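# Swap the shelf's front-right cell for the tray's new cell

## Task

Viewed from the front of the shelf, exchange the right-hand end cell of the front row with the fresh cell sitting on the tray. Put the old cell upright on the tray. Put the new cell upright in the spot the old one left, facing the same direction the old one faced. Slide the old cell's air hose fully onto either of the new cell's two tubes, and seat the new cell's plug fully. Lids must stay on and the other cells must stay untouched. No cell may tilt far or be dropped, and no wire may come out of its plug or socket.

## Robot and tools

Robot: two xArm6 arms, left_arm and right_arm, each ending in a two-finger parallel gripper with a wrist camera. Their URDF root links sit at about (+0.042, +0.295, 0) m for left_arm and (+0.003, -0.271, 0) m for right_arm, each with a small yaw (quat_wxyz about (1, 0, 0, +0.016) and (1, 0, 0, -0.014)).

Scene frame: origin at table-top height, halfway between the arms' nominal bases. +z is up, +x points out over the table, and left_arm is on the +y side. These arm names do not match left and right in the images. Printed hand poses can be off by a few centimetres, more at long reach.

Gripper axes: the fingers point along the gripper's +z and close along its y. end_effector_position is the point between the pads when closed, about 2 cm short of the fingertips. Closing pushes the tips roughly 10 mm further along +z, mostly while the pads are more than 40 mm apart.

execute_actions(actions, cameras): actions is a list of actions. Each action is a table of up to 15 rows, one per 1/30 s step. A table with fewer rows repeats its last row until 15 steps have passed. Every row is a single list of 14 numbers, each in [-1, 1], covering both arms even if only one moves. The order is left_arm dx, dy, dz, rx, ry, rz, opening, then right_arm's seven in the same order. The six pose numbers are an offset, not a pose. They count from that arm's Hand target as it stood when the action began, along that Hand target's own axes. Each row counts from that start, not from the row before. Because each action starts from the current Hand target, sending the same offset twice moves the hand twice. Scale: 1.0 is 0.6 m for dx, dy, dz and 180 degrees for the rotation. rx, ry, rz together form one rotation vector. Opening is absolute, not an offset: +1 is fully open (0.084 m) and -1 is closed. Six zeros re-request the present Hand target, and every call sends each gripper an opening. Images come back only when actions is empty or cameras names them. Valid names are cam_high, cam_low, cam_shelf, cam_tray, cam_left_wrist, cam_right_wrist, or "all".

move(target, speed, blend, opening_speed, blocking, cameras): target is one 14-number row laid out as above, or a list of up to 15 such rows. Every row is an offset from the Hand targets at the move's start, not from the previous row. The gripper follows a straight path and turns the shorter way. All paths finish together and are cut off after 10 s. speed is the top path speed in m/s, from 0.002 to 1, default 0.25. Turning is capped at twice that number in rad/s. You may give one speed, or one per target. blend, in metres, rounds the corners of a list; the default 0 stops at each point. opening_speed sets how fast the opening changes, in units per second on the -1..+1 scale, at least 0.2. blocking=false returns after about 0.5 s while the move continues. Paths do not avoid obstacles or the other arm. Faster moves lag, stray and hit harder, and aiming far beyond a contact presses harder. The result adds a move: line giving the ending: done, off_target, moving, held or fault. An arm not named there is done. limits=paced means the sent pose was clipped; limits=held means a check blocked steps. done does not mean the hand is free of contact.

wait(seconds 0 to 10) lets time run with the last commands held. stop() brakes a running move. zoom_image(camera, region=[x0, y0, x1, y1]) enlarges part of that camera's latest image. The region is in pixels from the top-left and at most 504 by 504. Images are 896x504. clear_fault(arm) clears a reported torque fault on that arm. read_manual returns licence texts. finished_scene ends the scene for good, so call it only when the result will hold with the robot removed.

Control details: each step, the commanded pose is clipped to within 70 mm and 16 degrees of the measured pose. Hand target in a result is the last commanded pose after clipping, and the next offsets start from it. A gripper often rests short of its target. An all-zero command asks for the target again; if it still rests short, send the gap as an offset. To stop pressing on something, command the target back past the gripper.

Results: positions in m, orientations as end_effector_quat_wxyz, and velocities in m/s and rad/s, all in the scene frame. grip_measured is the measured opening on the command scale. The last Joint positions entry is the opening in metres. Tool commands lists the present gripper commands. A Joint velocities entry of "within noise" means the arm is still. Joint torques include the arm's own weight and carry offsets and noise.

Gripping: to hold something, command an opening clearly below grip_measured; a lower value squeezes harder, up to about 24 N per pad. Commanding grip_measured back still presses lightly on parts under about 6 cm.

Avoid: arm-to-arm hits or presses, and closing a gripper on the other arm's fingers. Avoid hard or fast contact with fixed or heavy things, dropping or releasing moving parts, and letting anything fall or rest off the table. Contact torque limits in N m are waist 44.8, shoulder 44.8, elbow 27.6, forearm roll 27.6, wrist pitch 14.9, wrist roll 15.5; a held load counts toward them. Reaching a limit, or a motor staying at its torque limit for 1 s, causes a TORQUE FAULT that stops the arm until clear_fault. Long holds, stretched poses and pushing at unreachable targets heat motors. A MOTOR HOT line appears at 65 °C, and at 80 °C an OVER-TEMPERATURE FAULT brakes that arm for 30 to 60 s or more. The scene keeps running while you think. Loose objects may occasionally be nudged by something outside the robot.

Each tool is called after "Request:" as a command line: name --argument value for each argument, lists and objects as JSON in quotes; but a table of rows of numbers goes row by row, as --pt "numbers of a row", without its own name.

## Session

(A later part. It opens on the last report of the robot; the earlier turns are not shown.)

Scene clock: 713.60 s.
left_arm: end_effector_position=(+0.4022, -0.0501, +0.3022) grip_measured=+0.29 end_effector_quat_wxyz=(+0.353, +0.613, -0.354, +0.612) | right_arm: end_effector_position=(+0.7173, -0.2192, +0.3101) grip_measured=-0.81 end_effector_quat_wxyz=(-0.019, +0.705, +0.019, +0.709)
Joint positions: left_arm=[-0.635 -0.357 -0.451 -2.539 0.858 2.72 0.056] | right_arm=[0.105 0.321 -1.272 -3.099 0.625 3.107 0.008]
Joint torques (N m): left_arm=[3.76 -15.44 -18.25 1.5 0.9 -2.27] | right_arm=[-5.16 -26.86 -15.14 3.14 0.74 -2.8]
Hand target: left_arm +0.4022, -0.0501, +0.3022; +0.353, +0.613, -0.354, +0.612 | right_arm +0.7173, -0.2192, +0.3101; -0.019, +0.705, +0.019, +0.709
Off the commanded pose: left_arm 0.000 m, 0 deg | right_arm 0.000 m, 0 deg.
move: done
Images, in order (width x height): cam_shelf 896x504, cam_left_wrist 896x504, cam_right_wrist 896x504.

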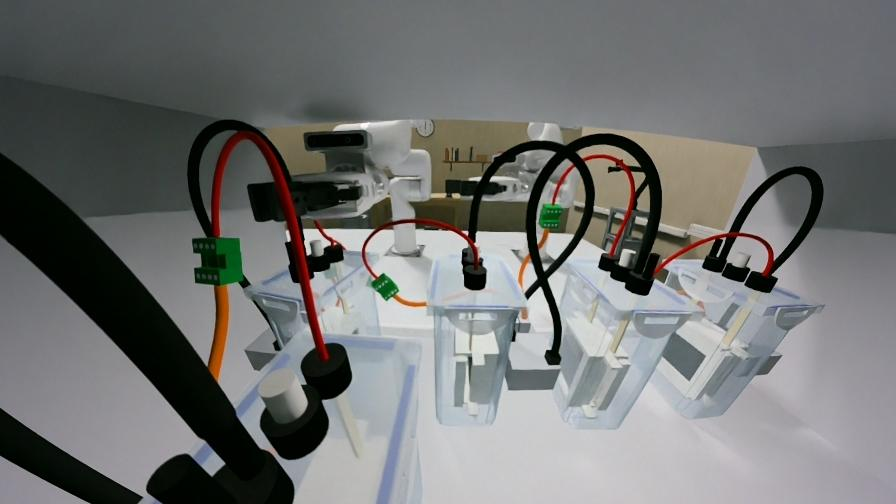

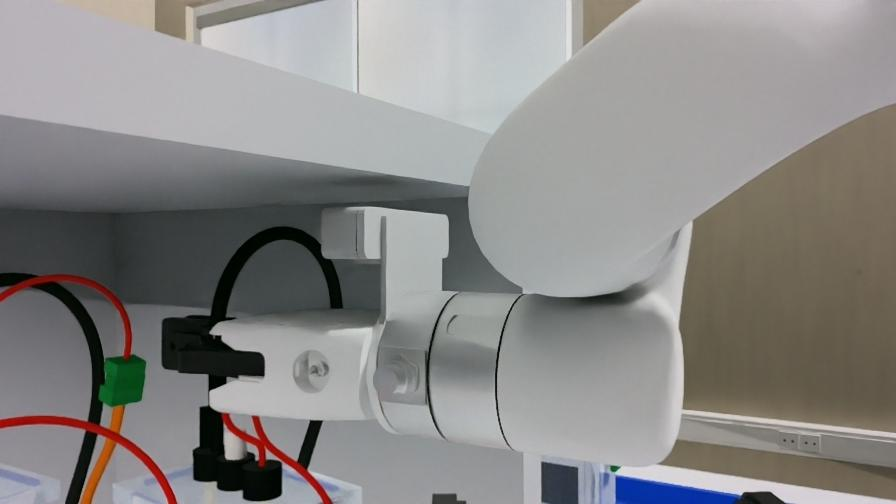

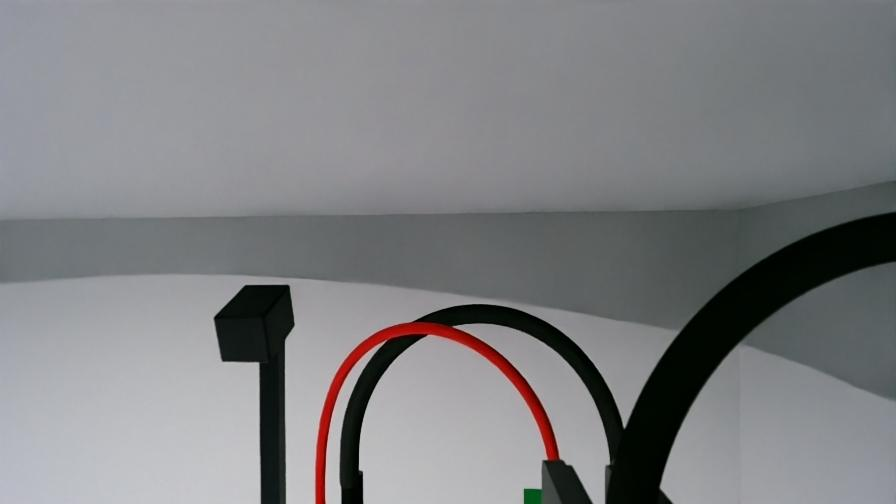

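Request:
move --target '[0,0,0,0,0,0,0.3, 0.013,0,0,0,0,0,-1]' --speed 0.03 --cameras '["cam_right_wrist","cam_left_wrist","cam_shelf"]'

Request:
zoom_image --camera "cam_left_wrist" --region '[150, 340, 310, 504]'

Request:
zoom_image --camera "cam_shelf" --region '[270, 170, 360, 290]'

Scene clock: 735.00 s.
left_arm: end_effector_position=(+0.4022, -0.0501, +0.3022) grip_measured=+0.29 end_effector_quat_wxyz=(+0.353, +0.613, -0.354, +0.612) | right_arm: end_effector_position=(+0.7172, -0.2192, +0.3179) grip_measured=-0.81 end_effector_quat_wxyz=(-0.019, +0.705, +0.019, +0.709)
Joint positions: left_arm=[-0.635 -0.357 -0.451 -2.539 0.858 2.72 0.056] | right_arm=[0.105 0.31 -1.281 -3.098 0.606 3.106 0.008]
Joint torques (N m): left_arm=[3.74 -15.28 -18.23 1.54 0.98 -2.27] | right_arm=[-5.13 -26.53 -15.2 3.28 0.67 -2.91]
Hand target: left_arm +0.4022, -0.0501, +0.3022; +0.353, +0.613, -0.354, +0.612 | right_arm +0.7172, -0.2192, +0.3179; -0.019, +0.705, +0.019, +0.709
Off the commanded pose: left_arm 0.000 m, 0 deg | right_arm 0.000 m, 0 deg.
move: done
Images, in order (width x height): cam_shelf 896x504, cam_left_wrist 896x504, cam_right_wrist 896x504.

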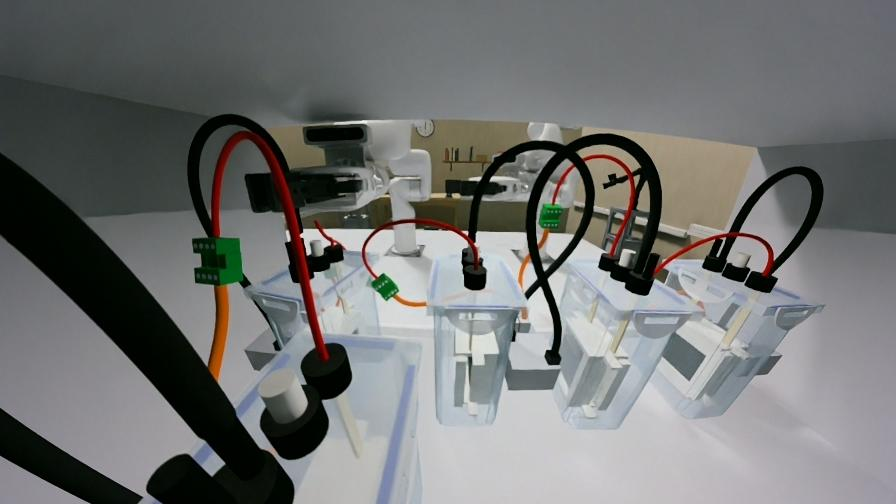

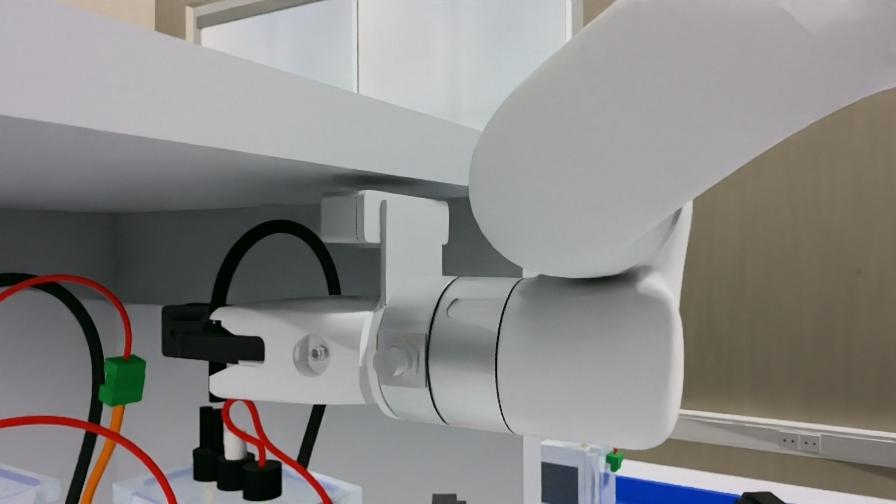

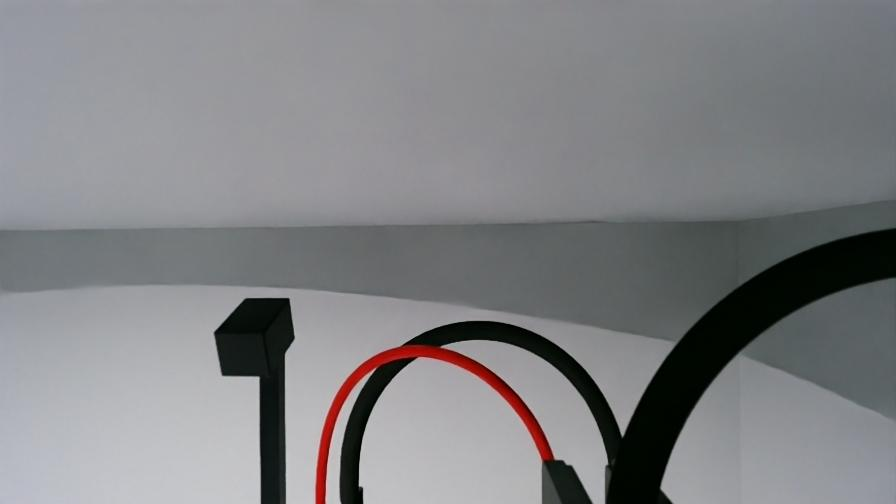

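Scaled by 3.073.

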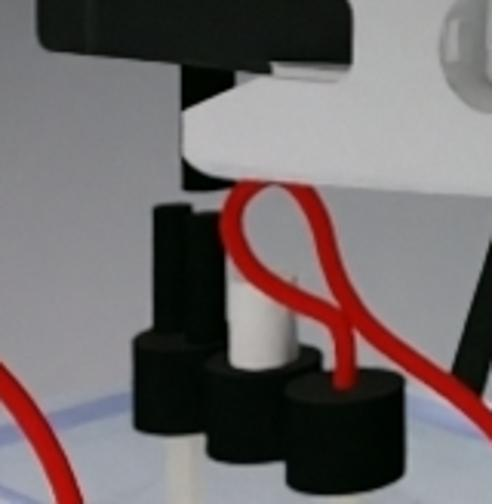

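Scaled by 4.200.

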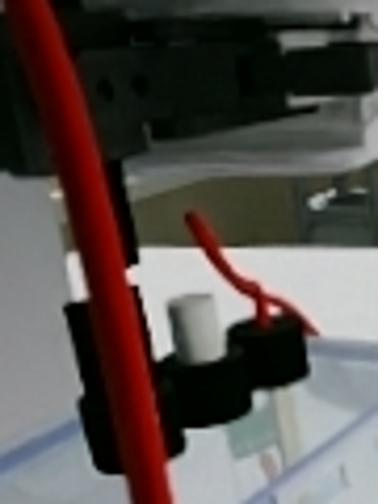

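Request:
move --pt "0 0 0 0 0 0 0.3 0 0.13 0 0 0 0 -1" --pt "0 0 0 0 0 0 0.3 -0.05 0.13 -0.03 0 0 0 -1" --speed 0.06 --cameras '["cam_right_wrist","cam_left_wrist","cam_shelf"]'

Request:
zoom_image --camera "cam_left_wrist" --region '[150, 240, 510, 504]'

Request:
zoom_image --camera "cam_shelf" --region '[180, 110, 420, 360]'

Scene clock: 752.57 s.
left_arm: end_effector_position=(+0.4022, -0.0501, +0.3022) grip_measured=+0.29 end_effector_quat_wxyz=(+0.353, +0.613, -0.354, +0.612) | right_arm: end_effector_position=(+0.7036, -0.2980, +0.2878) grip_measured=-0.81 end_effector_quat_wxyz=(-0.019, +0.705, +0.019, +0.709)
Joint positions: left_arm=[-0.635 -0.357 -0.451 -2.539 0.858 2.72 0.056] | right_arm=[-0.038 0.308 -1.181 -3.324 0.711 3.281 0.008]
Joint torques (N m): left_arm=[3.65 -15.4 -18.16 1.51 0.99 -2.23] | right_arm=[-6 -25.99 -9.45 3.42 2.33 -2.83]
Hand target: left_arm +0.4022, -0.0501, +0.3022; +0.353, +0.613, -0.354, +0.612 | right_arm +0.7035, -0.2980, +0.2878; -0.019, +0.705, +0.019, +0.709
Off the commanded pose: left_arm 0.000 m, 0 deg | right_arm 0.000 m, 0 deg.
move: done
Images, in order (width x height): cam_shelf 896x504, cam_left_wrist 896x504, cam_right_wrist 896x504.

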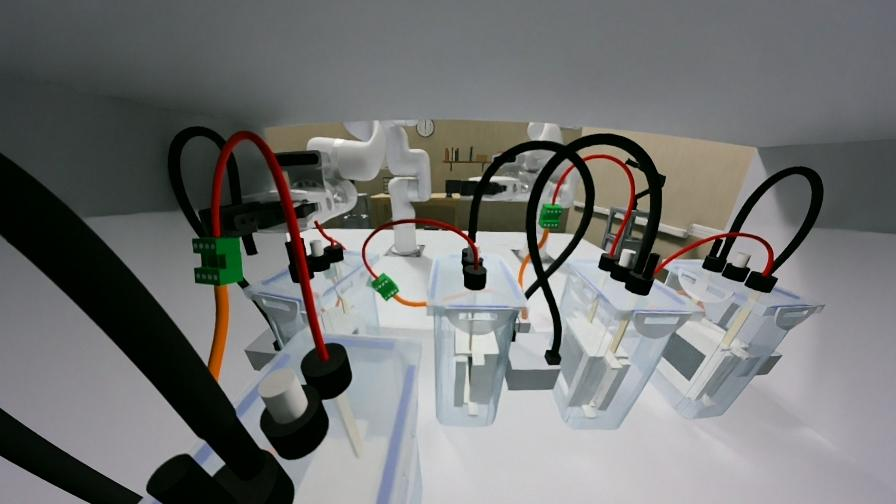

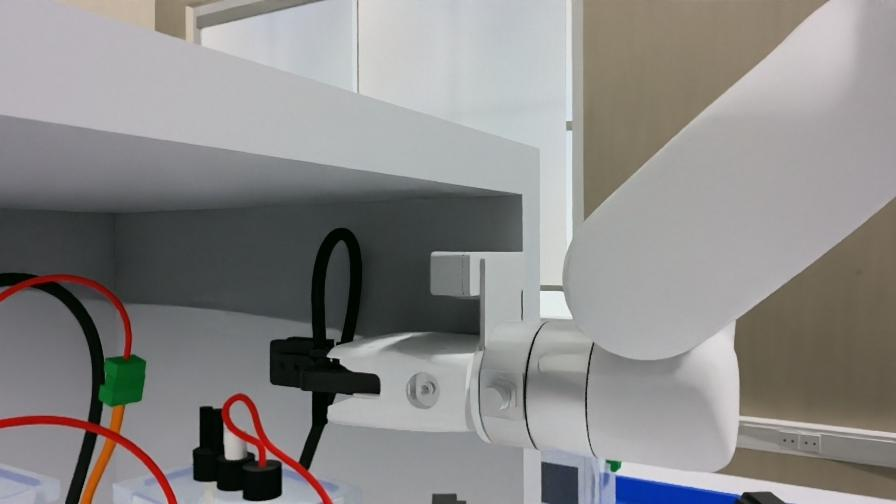

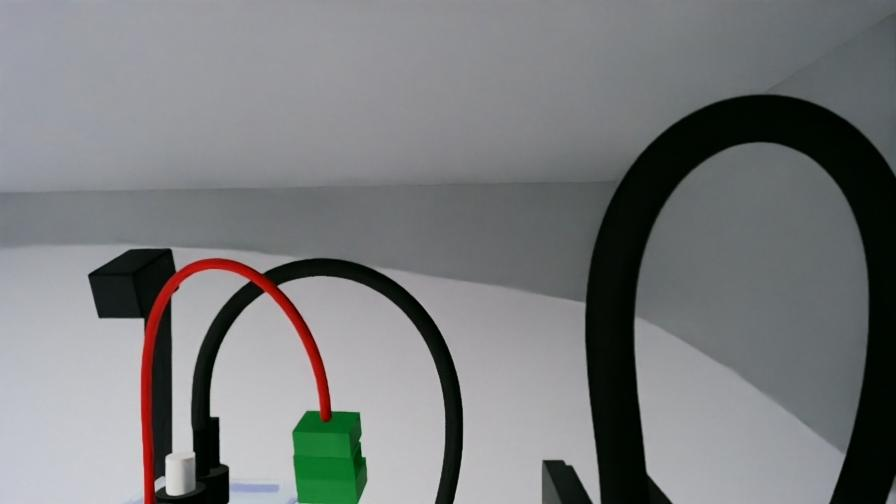

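Scaled by 1.400.

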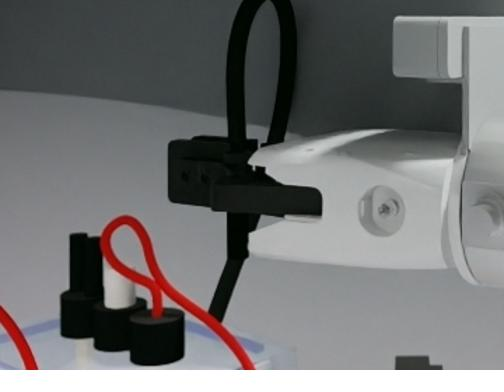

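Scaled by 2.016.

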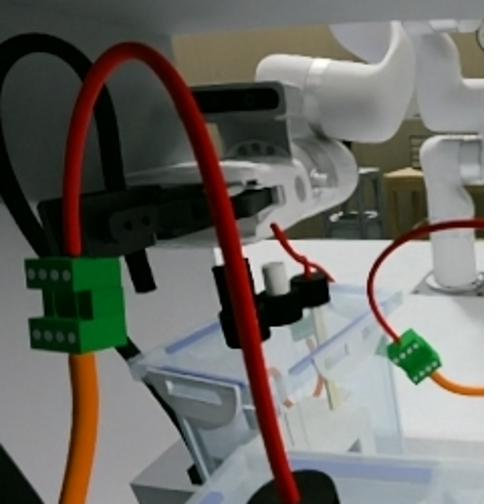

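Request:
move --target '[0,0,0,0,0,0,0.3, 0,0,0,0,0,0,-0.3]' --opening_speed 0.2 --cameras '["cam_right_wrist","cam_left_wrist","cam_shelf"]'

Request:
zoom_image --camera "cam_left_wrist" --region '[150, 240, 510, 504]'

Request:
zoom_image --camera "cam_shelf" --region '[180, 110, 420, 360]'

Scene clock: 759.77 s.
left_arm: end_effector_position=(+0.4022, -0.0501, +0.3022) grip_measured=+0.29 end_effector_quat_wxyz=(+0.353, +0.613, -0.354, +0.612) | right_arm: end_effector_position=(+0.7036, -0.2977, +0.2878) grip_measured=-0.57 end_effector_quat_wxyz=(-0.019, +0.705, +0.019, +0.709)
Joint positions: left_arm=[-0.635 -0.357 -0.451 -2.539 0.858 2.72 0.056] | right_arm=[-0.038 0.308 -1.181 -3.324 0.711 3.281 0.019]
Joint torques (N m): left_arm=[3.46 -15.51 -18.22 1.52 1.03 -2.16] | right_arm=[-21.48 -21.3 -9.99 3.11 -0.73 -2.75]
Hand target: left_arm +0.4022, -0.0501, +0.3022; +0.353, +0.613, -0.354, +0.612 | right_arm +0.7035, -0.2980, +0.2878; -0.019, +0.705, +0.019, +0.709
Off the commanded pose: left_arm 0.000 m, 0 deg | right_arm 0.000 m, 0 deg.
move: done
Images, in order (width x height): cam_shelf 896x504, cam_left_wrist 896x504, cam_right_wrist 896x504.

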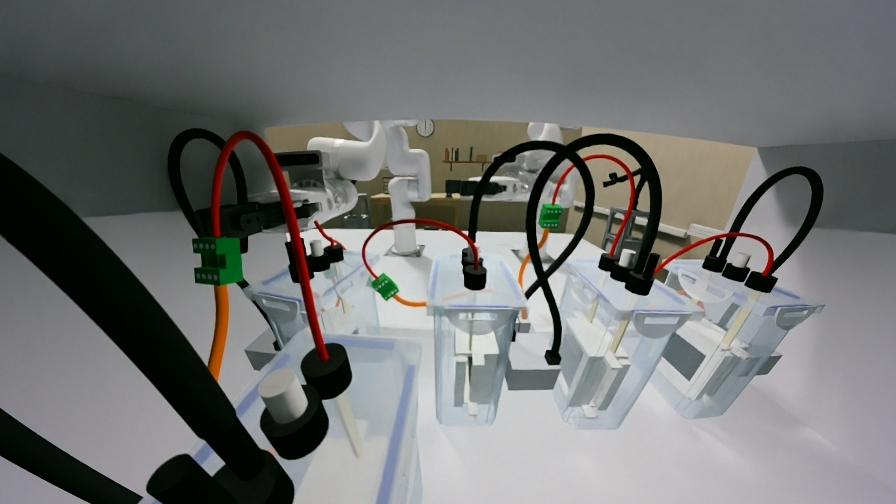

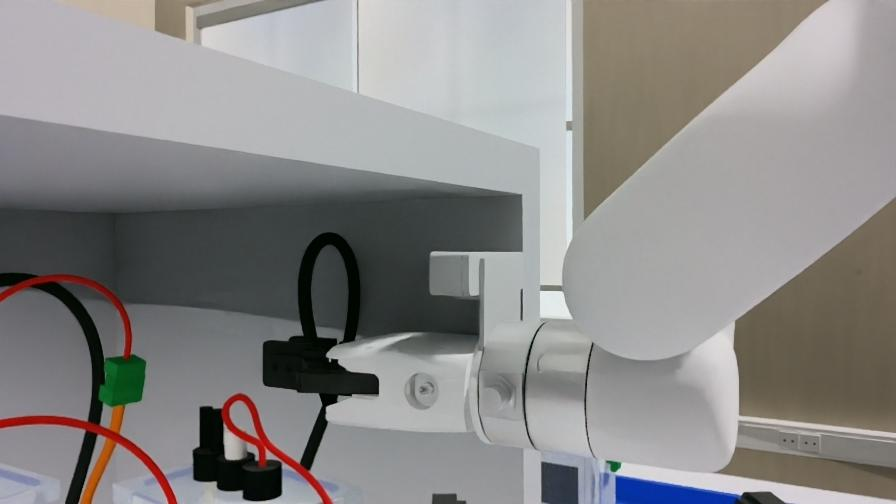

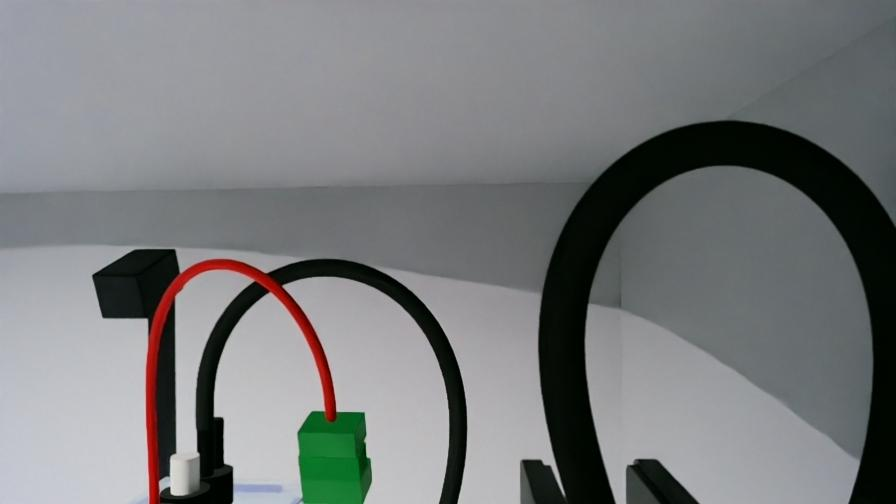

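Scaled by 1.400.

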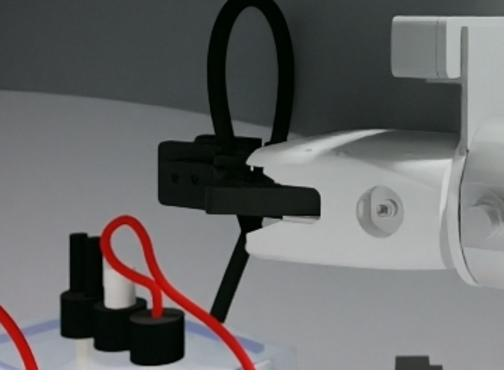

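Scaled by 2.016.

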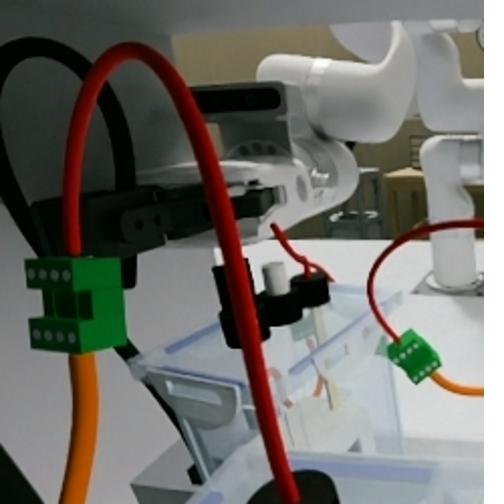

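Request:
move --pt "0 0 0 0 0 0 0.3 0 -0.03 0 0 0 0 -0.5" --pt "0 0 0 0 0 0 0.3 0 -0.03 0 0 0 0 -0.1" --opening_speed 0.2 --speed 0.04 --cameras '["cam_right_wrist","cam_left_wrist","cam_shelf"]'

Request:
zoom_image --camera "cam_left_wrist" --region '[150, 240, 510, 504]'

Request:
zoom_image --camera "cam_shelf" --region '[180, 110, 420, 360]'

Scene clock: 768.90 s.
left_arm: end_effector_position=(+0.4022, -0.0501, +0.3022) grip_measured=+0.29 end_effector_quat_wxyz=(+0.353, +0.613, -0.354, +0.612) | right_arm: end_effector_position=(+0.7026, -0.2801, +0.2878) grip_measured=-0.11 end_effector_quat_wxyz=(-0.019, +0.705, +0.019, +0.709)
Joint positions: left_arm=[-0.635 -0.357 -0.451 -2.539 0.858 2.72 0.056] | right_arm=[-0.005 0.302 -1.175 -3.273 0.708 3.242 0.039]
Joint torques (N m): left_arm=[3.54 -15.33 -18.22 1.5 1.05 -2.12] | right_arm=[5.75 -26.27 -9.44 3.28 1.03 -2.8]
Hand target: left_arm +0.4022, -0.0501, +0.3022; +0.353, +0.613, -0.354, +0.612 | right_arm +0.7026, -0.2801, +0.2878; -0.019, +0.705, +0.019, +0.709
Off the commanded pose: left_arm 0.000 m, 0 deg | right_arm 0.000 m, 0 deg.
move: done
Images, in order (width x height): cam_shelf 896x504, cam_left_wrist 896x504, cam_right_wrist 896x504.

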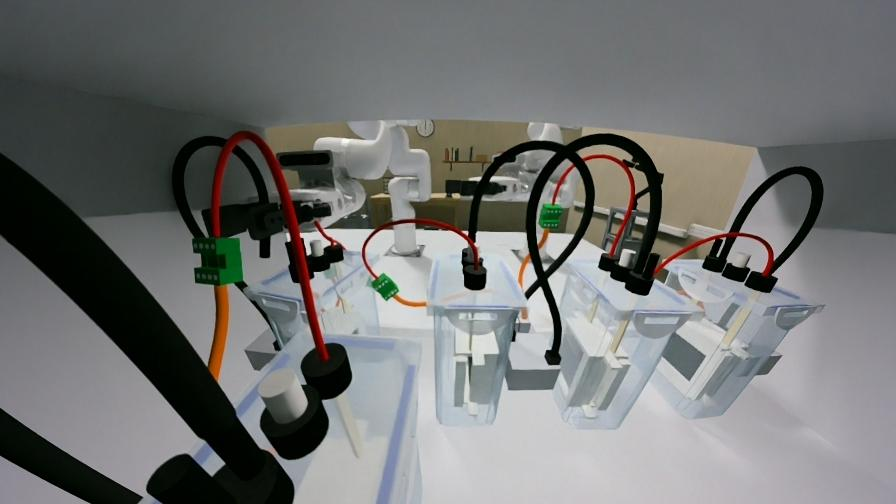

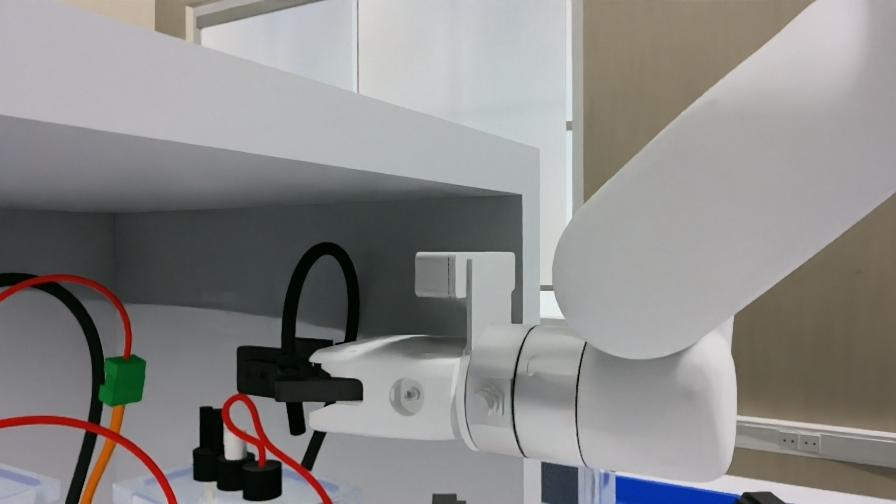

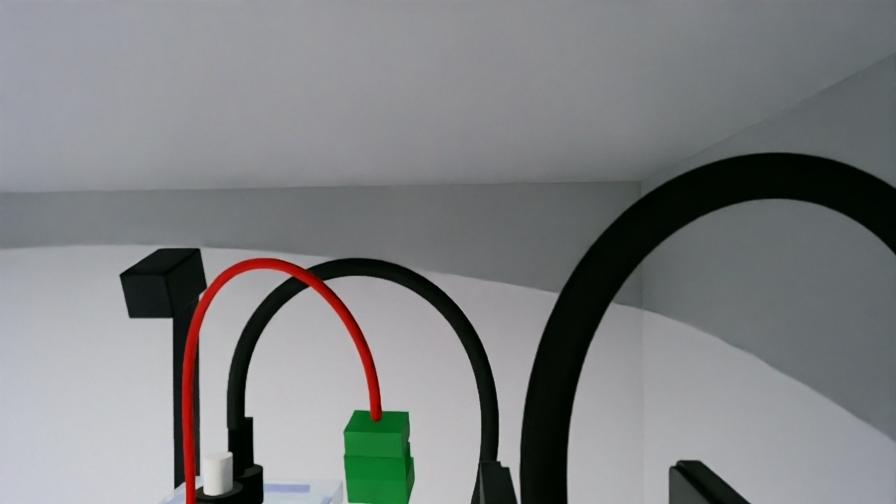

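Scaled by 1.400.

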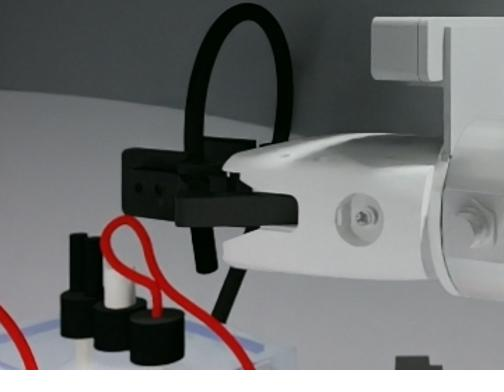

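Scaled by 2.016.

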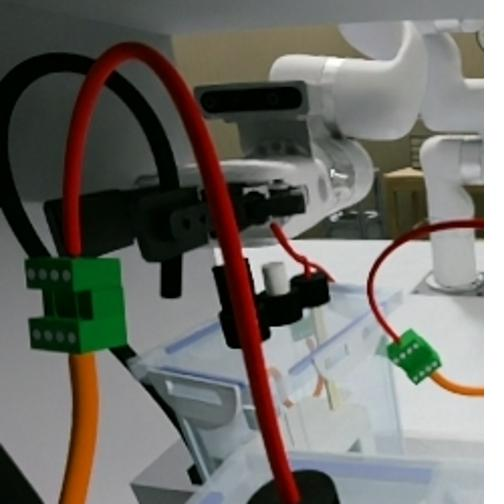

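Request:
move --pt "0 0 0 0 0 0 0.3 0.05 0 0 0 0 0 -0.1" --pt "0 0 0 0 0 0 0.3 0.05 -0.09 0 0 0 0 -0.1" --speed 0.05 --cameras '["cam_right_wrist","cam_left_wrist","cam_shelf"]'

Request:
zoom_image --camera "cam_left_wrist" --region '[150, 240, 510, 504]'

Request:
zoom_image --camera "cam_shelf" --region '[180, 110, 420, 360]'

Scene clock: 777.60 s.
left_arm: end_effector_position=(+0.4022, -0.0501, +0.3022) grip_measured=+0.29 end_effector_quat_wxyz=(+0.353, +0.613, -0.354, +0.612) | right_arm: end_effector_position=(+0.6995, -0.2262, +0.3178) grip_measured=-0.11 end_effector_quat_wxyz=(-0.019, +0.705, +0.019, +0.709)
Joint positions: left_arm=[-0.635 -0.357 -0.451 -2.539 0.858 2.72 0.056] | right_arm=[0.095 0.252 -1.2 -3.117 0.629 3.121 0.039]
Joint torques (N m): left_arm=[3.5 -15.34 -18.21 1.47 1.09 -2.05] | right_arm=[5.94 -18.71 -14.92 3.09 1.71 -2.91]
Hand target: left_arm +0.4022, -0.0501, +0.3022; +0.353, +0.613, -0.354, +0.612 | right_arm +0.6996, -0.2262, +0.3178; -0.019, +0.705, +0.019, +0.709
Off the commanded pose: left_arm 0.000 m, 0 deg | right_arm 0.000 m, 0 deg.
move: done
Images, in order (width x height): cam_shelf 896x504, cam_left_wrist 896x504, cam_right_wrist 896x504.

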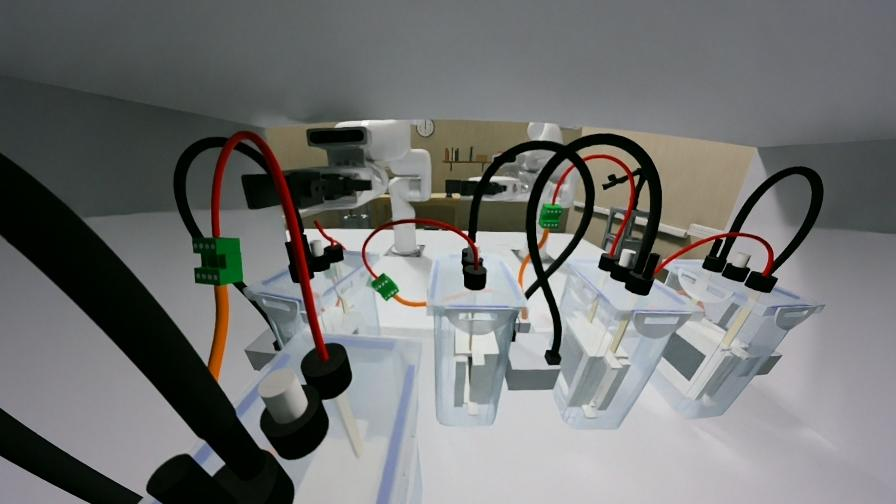

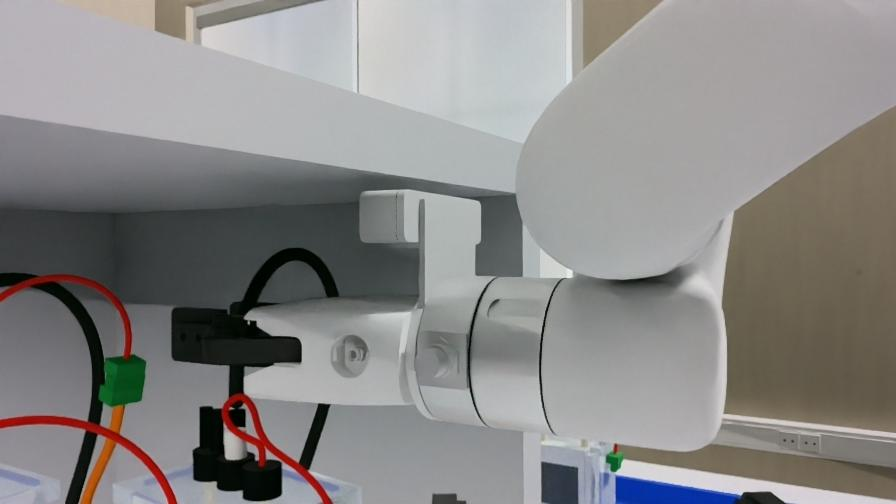

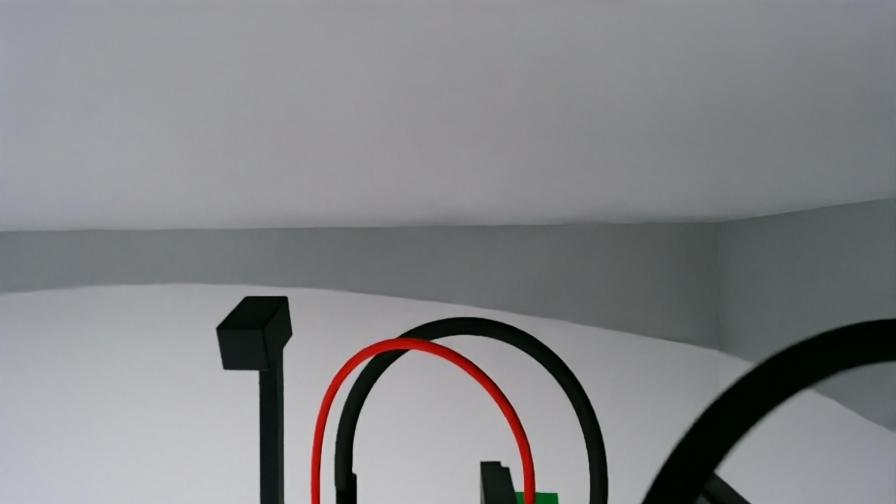

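Scaled by 1.400.

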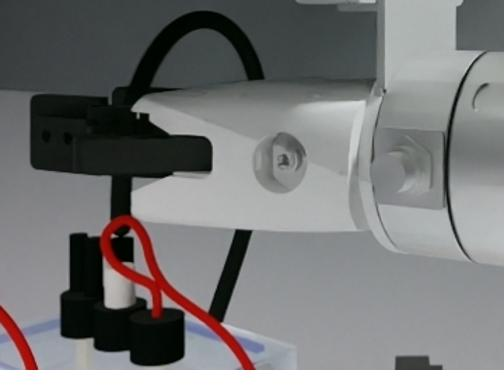

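Scaled by 2.016.

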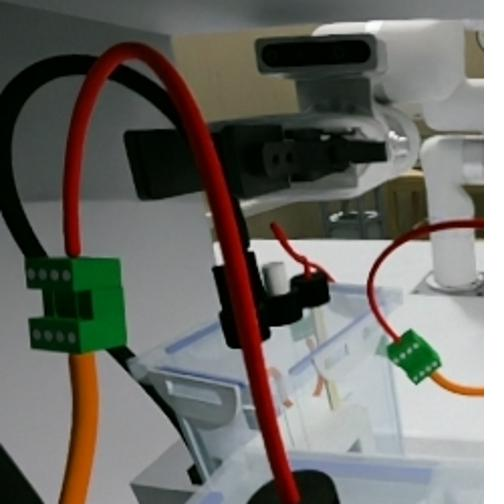

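Request:
move --target '[0,0,0,0,0,0,0.3, 0,0,-0.33,0,0,0,0.2]' --speed 0.08 --cameras '["cam_right_wrist","cam_left_wrist","cam_shelf","cam_low"]'

Request:
zoom_image --camera "cam_left_wrist" --region '[150, 240, 510, 504]'

Request:
zoom_image --camera "cam_shelf" --region '[180, 110, 420, 360]'

Scene clock: 791.17 s.
left_arm: end_effector_position=(+0.4022, -0.0501, +0.3022) grip_measured=+0.29 end_effector_quat_wxyz=(+0.353, +0.613, -0.354, +0.612) | right_arm: end_effector_position=(+0.5018, -0.2366, +0.3166) grip_measured=+0.19 end_effector_quat_wxyz=(-0.019, +0.705, +0.019, +0.709)
Joint positions: left_arm=[-0.635 -0.357 -0.451 -2.539 0.858 2.72 0.056] | right_arm=[0.105 -0.414 -0.468 -3.104 0.695 3.113 0.052]
Joint torques (N m): left_arm=[3.4 -15.29 -18.33 1.47 1.2 -1.97] | right_arm=[5.91 -14.36 -9.2 2.98 0.45 -2.87]
Hand target: left_arm +0.4022, -0.0501, +0.3022; +0.353, +0.613, -0.354, +0.612 | right_arm +0.5018, -0.2366, +0.3166; -0.019, +0.705, +0.019, +0.709
Off the commanded pose: left_arm 0.000 m, 0 deg | right_arm 0.000 m, 0 deg.
move: done
Images, in order (width x height): cam_low 896x504, cam_shelf 896x504, cam_left_wrist 896x504, cam_right_wrist 896x504.

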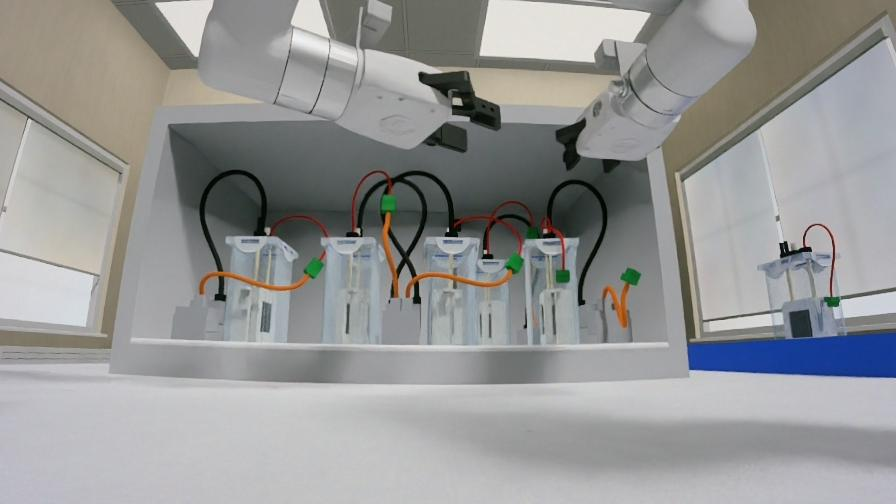

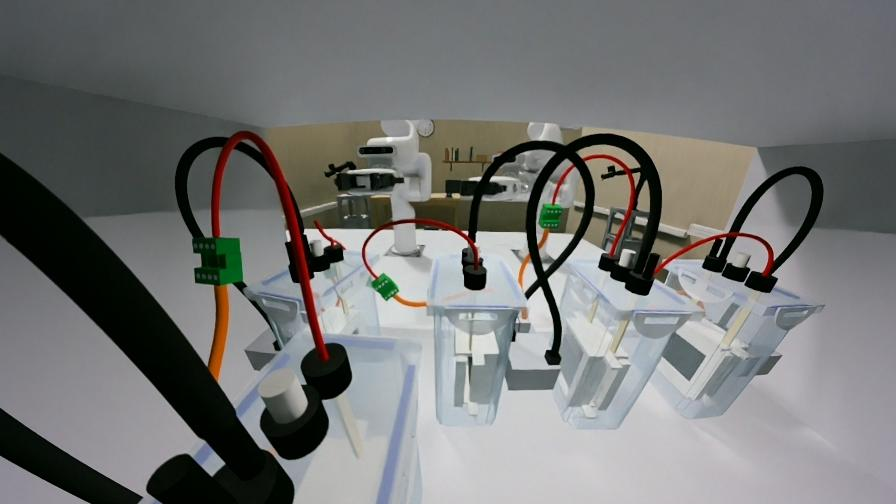

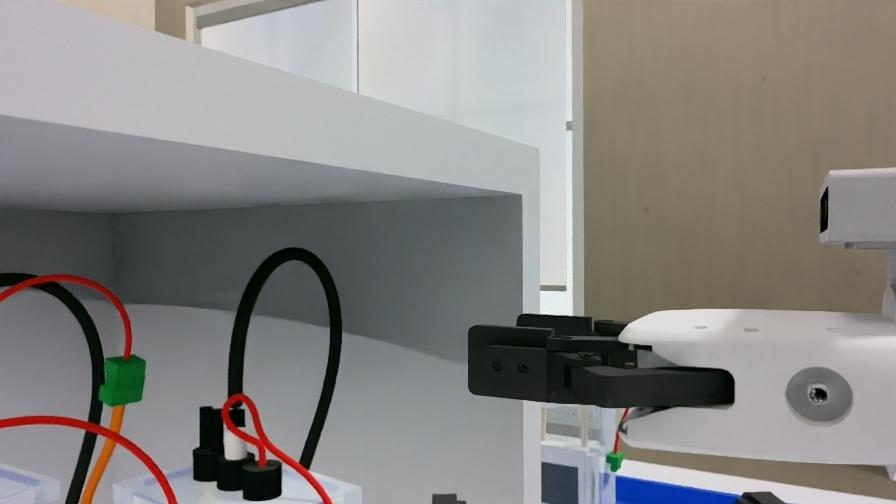

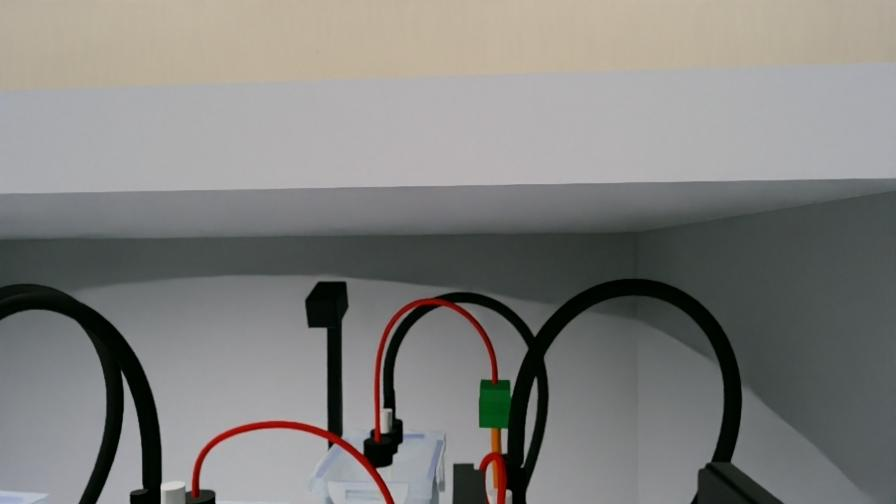

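Scaled by 1.400.

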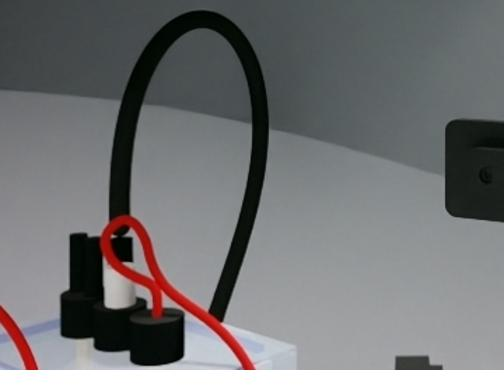

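Scaled by 2.016.

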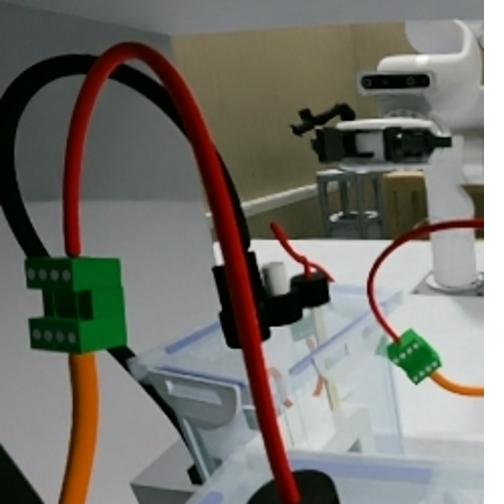

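Request:
move --target '[0,0,0,0,0,0,0.3, -0.262,-0.034,-0.02,0,-0.111,0,1]' --speed 0.12 --cameras '["cam_right_wrist","cam_left_wrist","cam_low"]'

Scene clock: 817.07 s.
left_arm: end_effector_position=(+0.4022, -0.0501, +0.3022) grip_measured=+0.29 end_effector_quat_wxyz=(+0.353, +0.613, -0.354, +0.612) | right_arm: end_effector_position=(+0.4897, -0.2169, +0.1594) grip_measured=+1.00 end_effector_quat_wxyz=(-0.015, +0.817, +0.022, +0.576)
Joint positions: left_arm=[-0.635 -0.357 -0.451 -2.539 0.858 2.72 0.056] | right_arm=[0.162 -0.108 -0.486 -3.012 0.637 3.065 0.084]
Joint torques (N m): left_arm=[3.32 -15.23 -18.14 1.5 1.21 -1.93] | right_arm=[5.54 -5.45 -12.57 3.17 0.07 -2.86]
Hand target: left_arm +0.4022, -0.0501, +0.3022; +0.353, +0.613, -0.354, +0.612 | right_arm +0.4897, -0.2169, +0.1593; -0.015, +0.817, +0.022, +0.576
Off the commanded pose: left_arm 0.000 m, 0 deg | right_arm 0.000 m, 0 deg.
move: done
Images, in order (width x height): cam_low 896x504, cam_left_wrist 896x504, cam_right_wrist 896x504.

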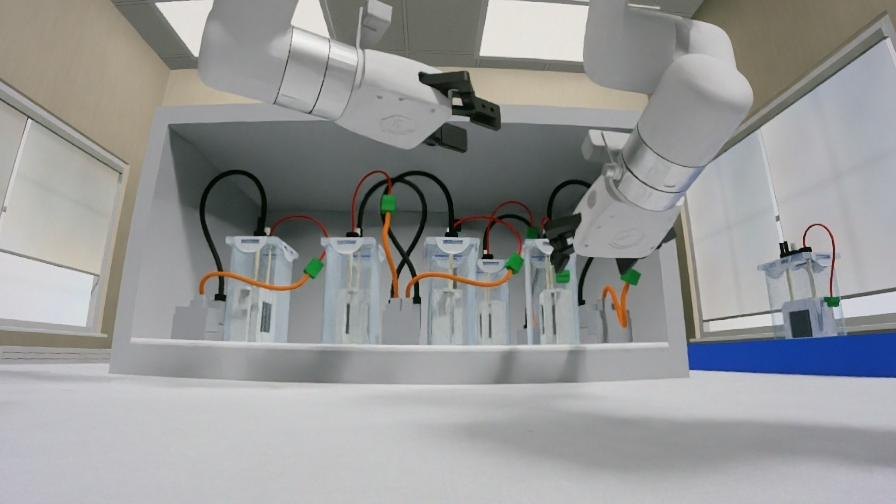

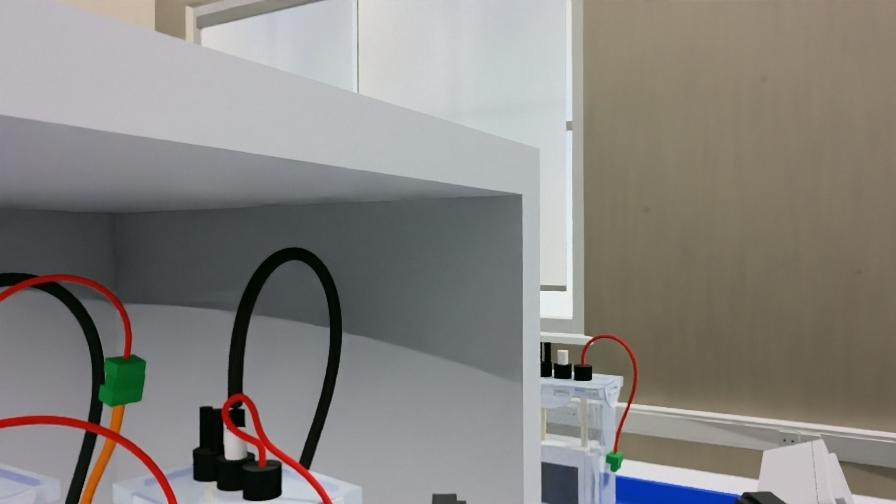

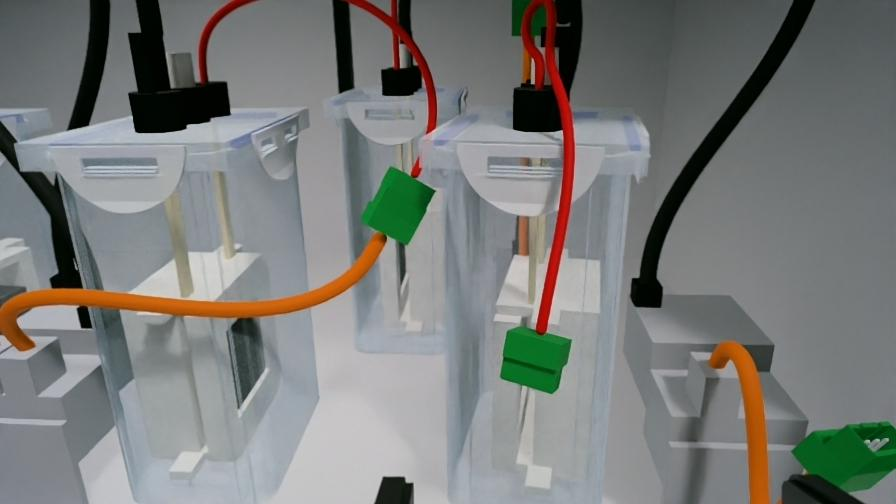

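Request:
move --target '[0,0,0,0,0,0,0.3, 0.0455,-0.0092,0.1487,-0.0576,0,0.0205,1]' --speed 0.1 --cameras '["cam_right_wrist","cam_low"]'

Scene clock: 840.73 s.
left_arm: end_effector_position=(+0.4022, -0.0501, +0.3022) grip_measured=+0.29 end_effector_quat_wxyz=(+0.353, +0.613, -0.354, +0.612) | right_arm: end_effector_position=(+0.5825, -0.2064, +0.1551) grip_measured=+1.00 end_effector_quat_wxyz=(+0.040, +0.815, -0.057, +0.575)
Joint positions: left_arm=[-0.635 -0.357 -0.451 -2.539 0.858 2.72 0.056] | right_arm=[0.217 0.189 -0.827 -2.609 0.642 2.815 0.084]
Joint torques (N m): left_arm=[3.23 -15.37 -18.26 1.48 1.22 -1.91] | right_arm=[5.86 -10.82 -12.99 3.22 1.63 -2.87]
Hand target: left_arm +0.4022, -0.0501, +0.3022; +0.353, +0.613, -0.354, +0.612 | right_arm +0.5825, -0.2064, +0.1551; +0.040, +0.815, -0.057, +0.575
Off the commanded pose: left_arm 0.000 m, 0 deg | right_arm 0.000 m, 0 deg.
move: done
Images, in order (width x height): cam_low 896x504, cam_right_wrist 896x504.

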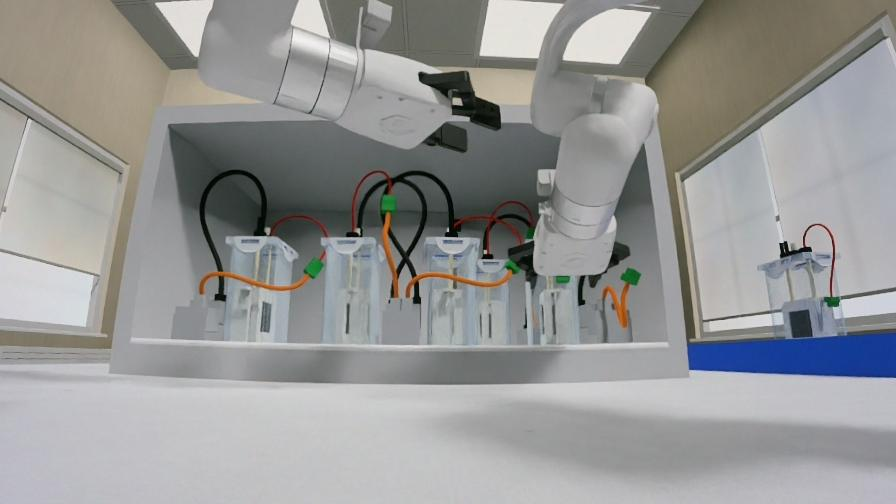

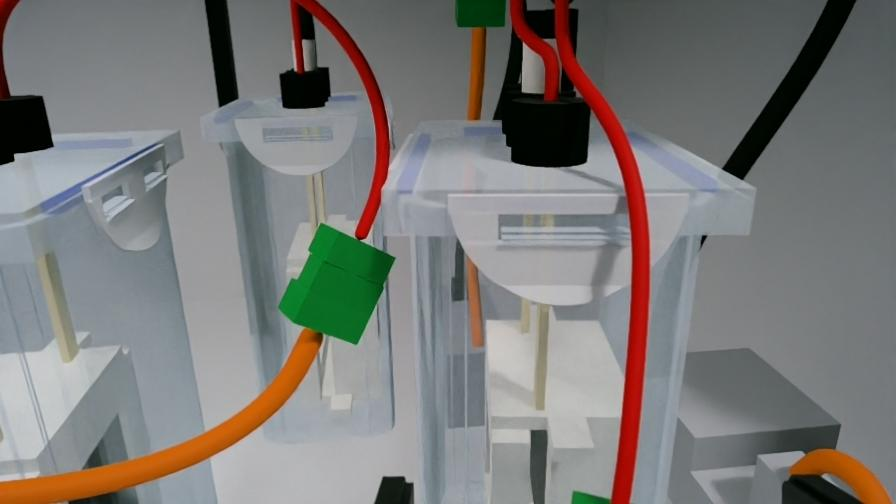

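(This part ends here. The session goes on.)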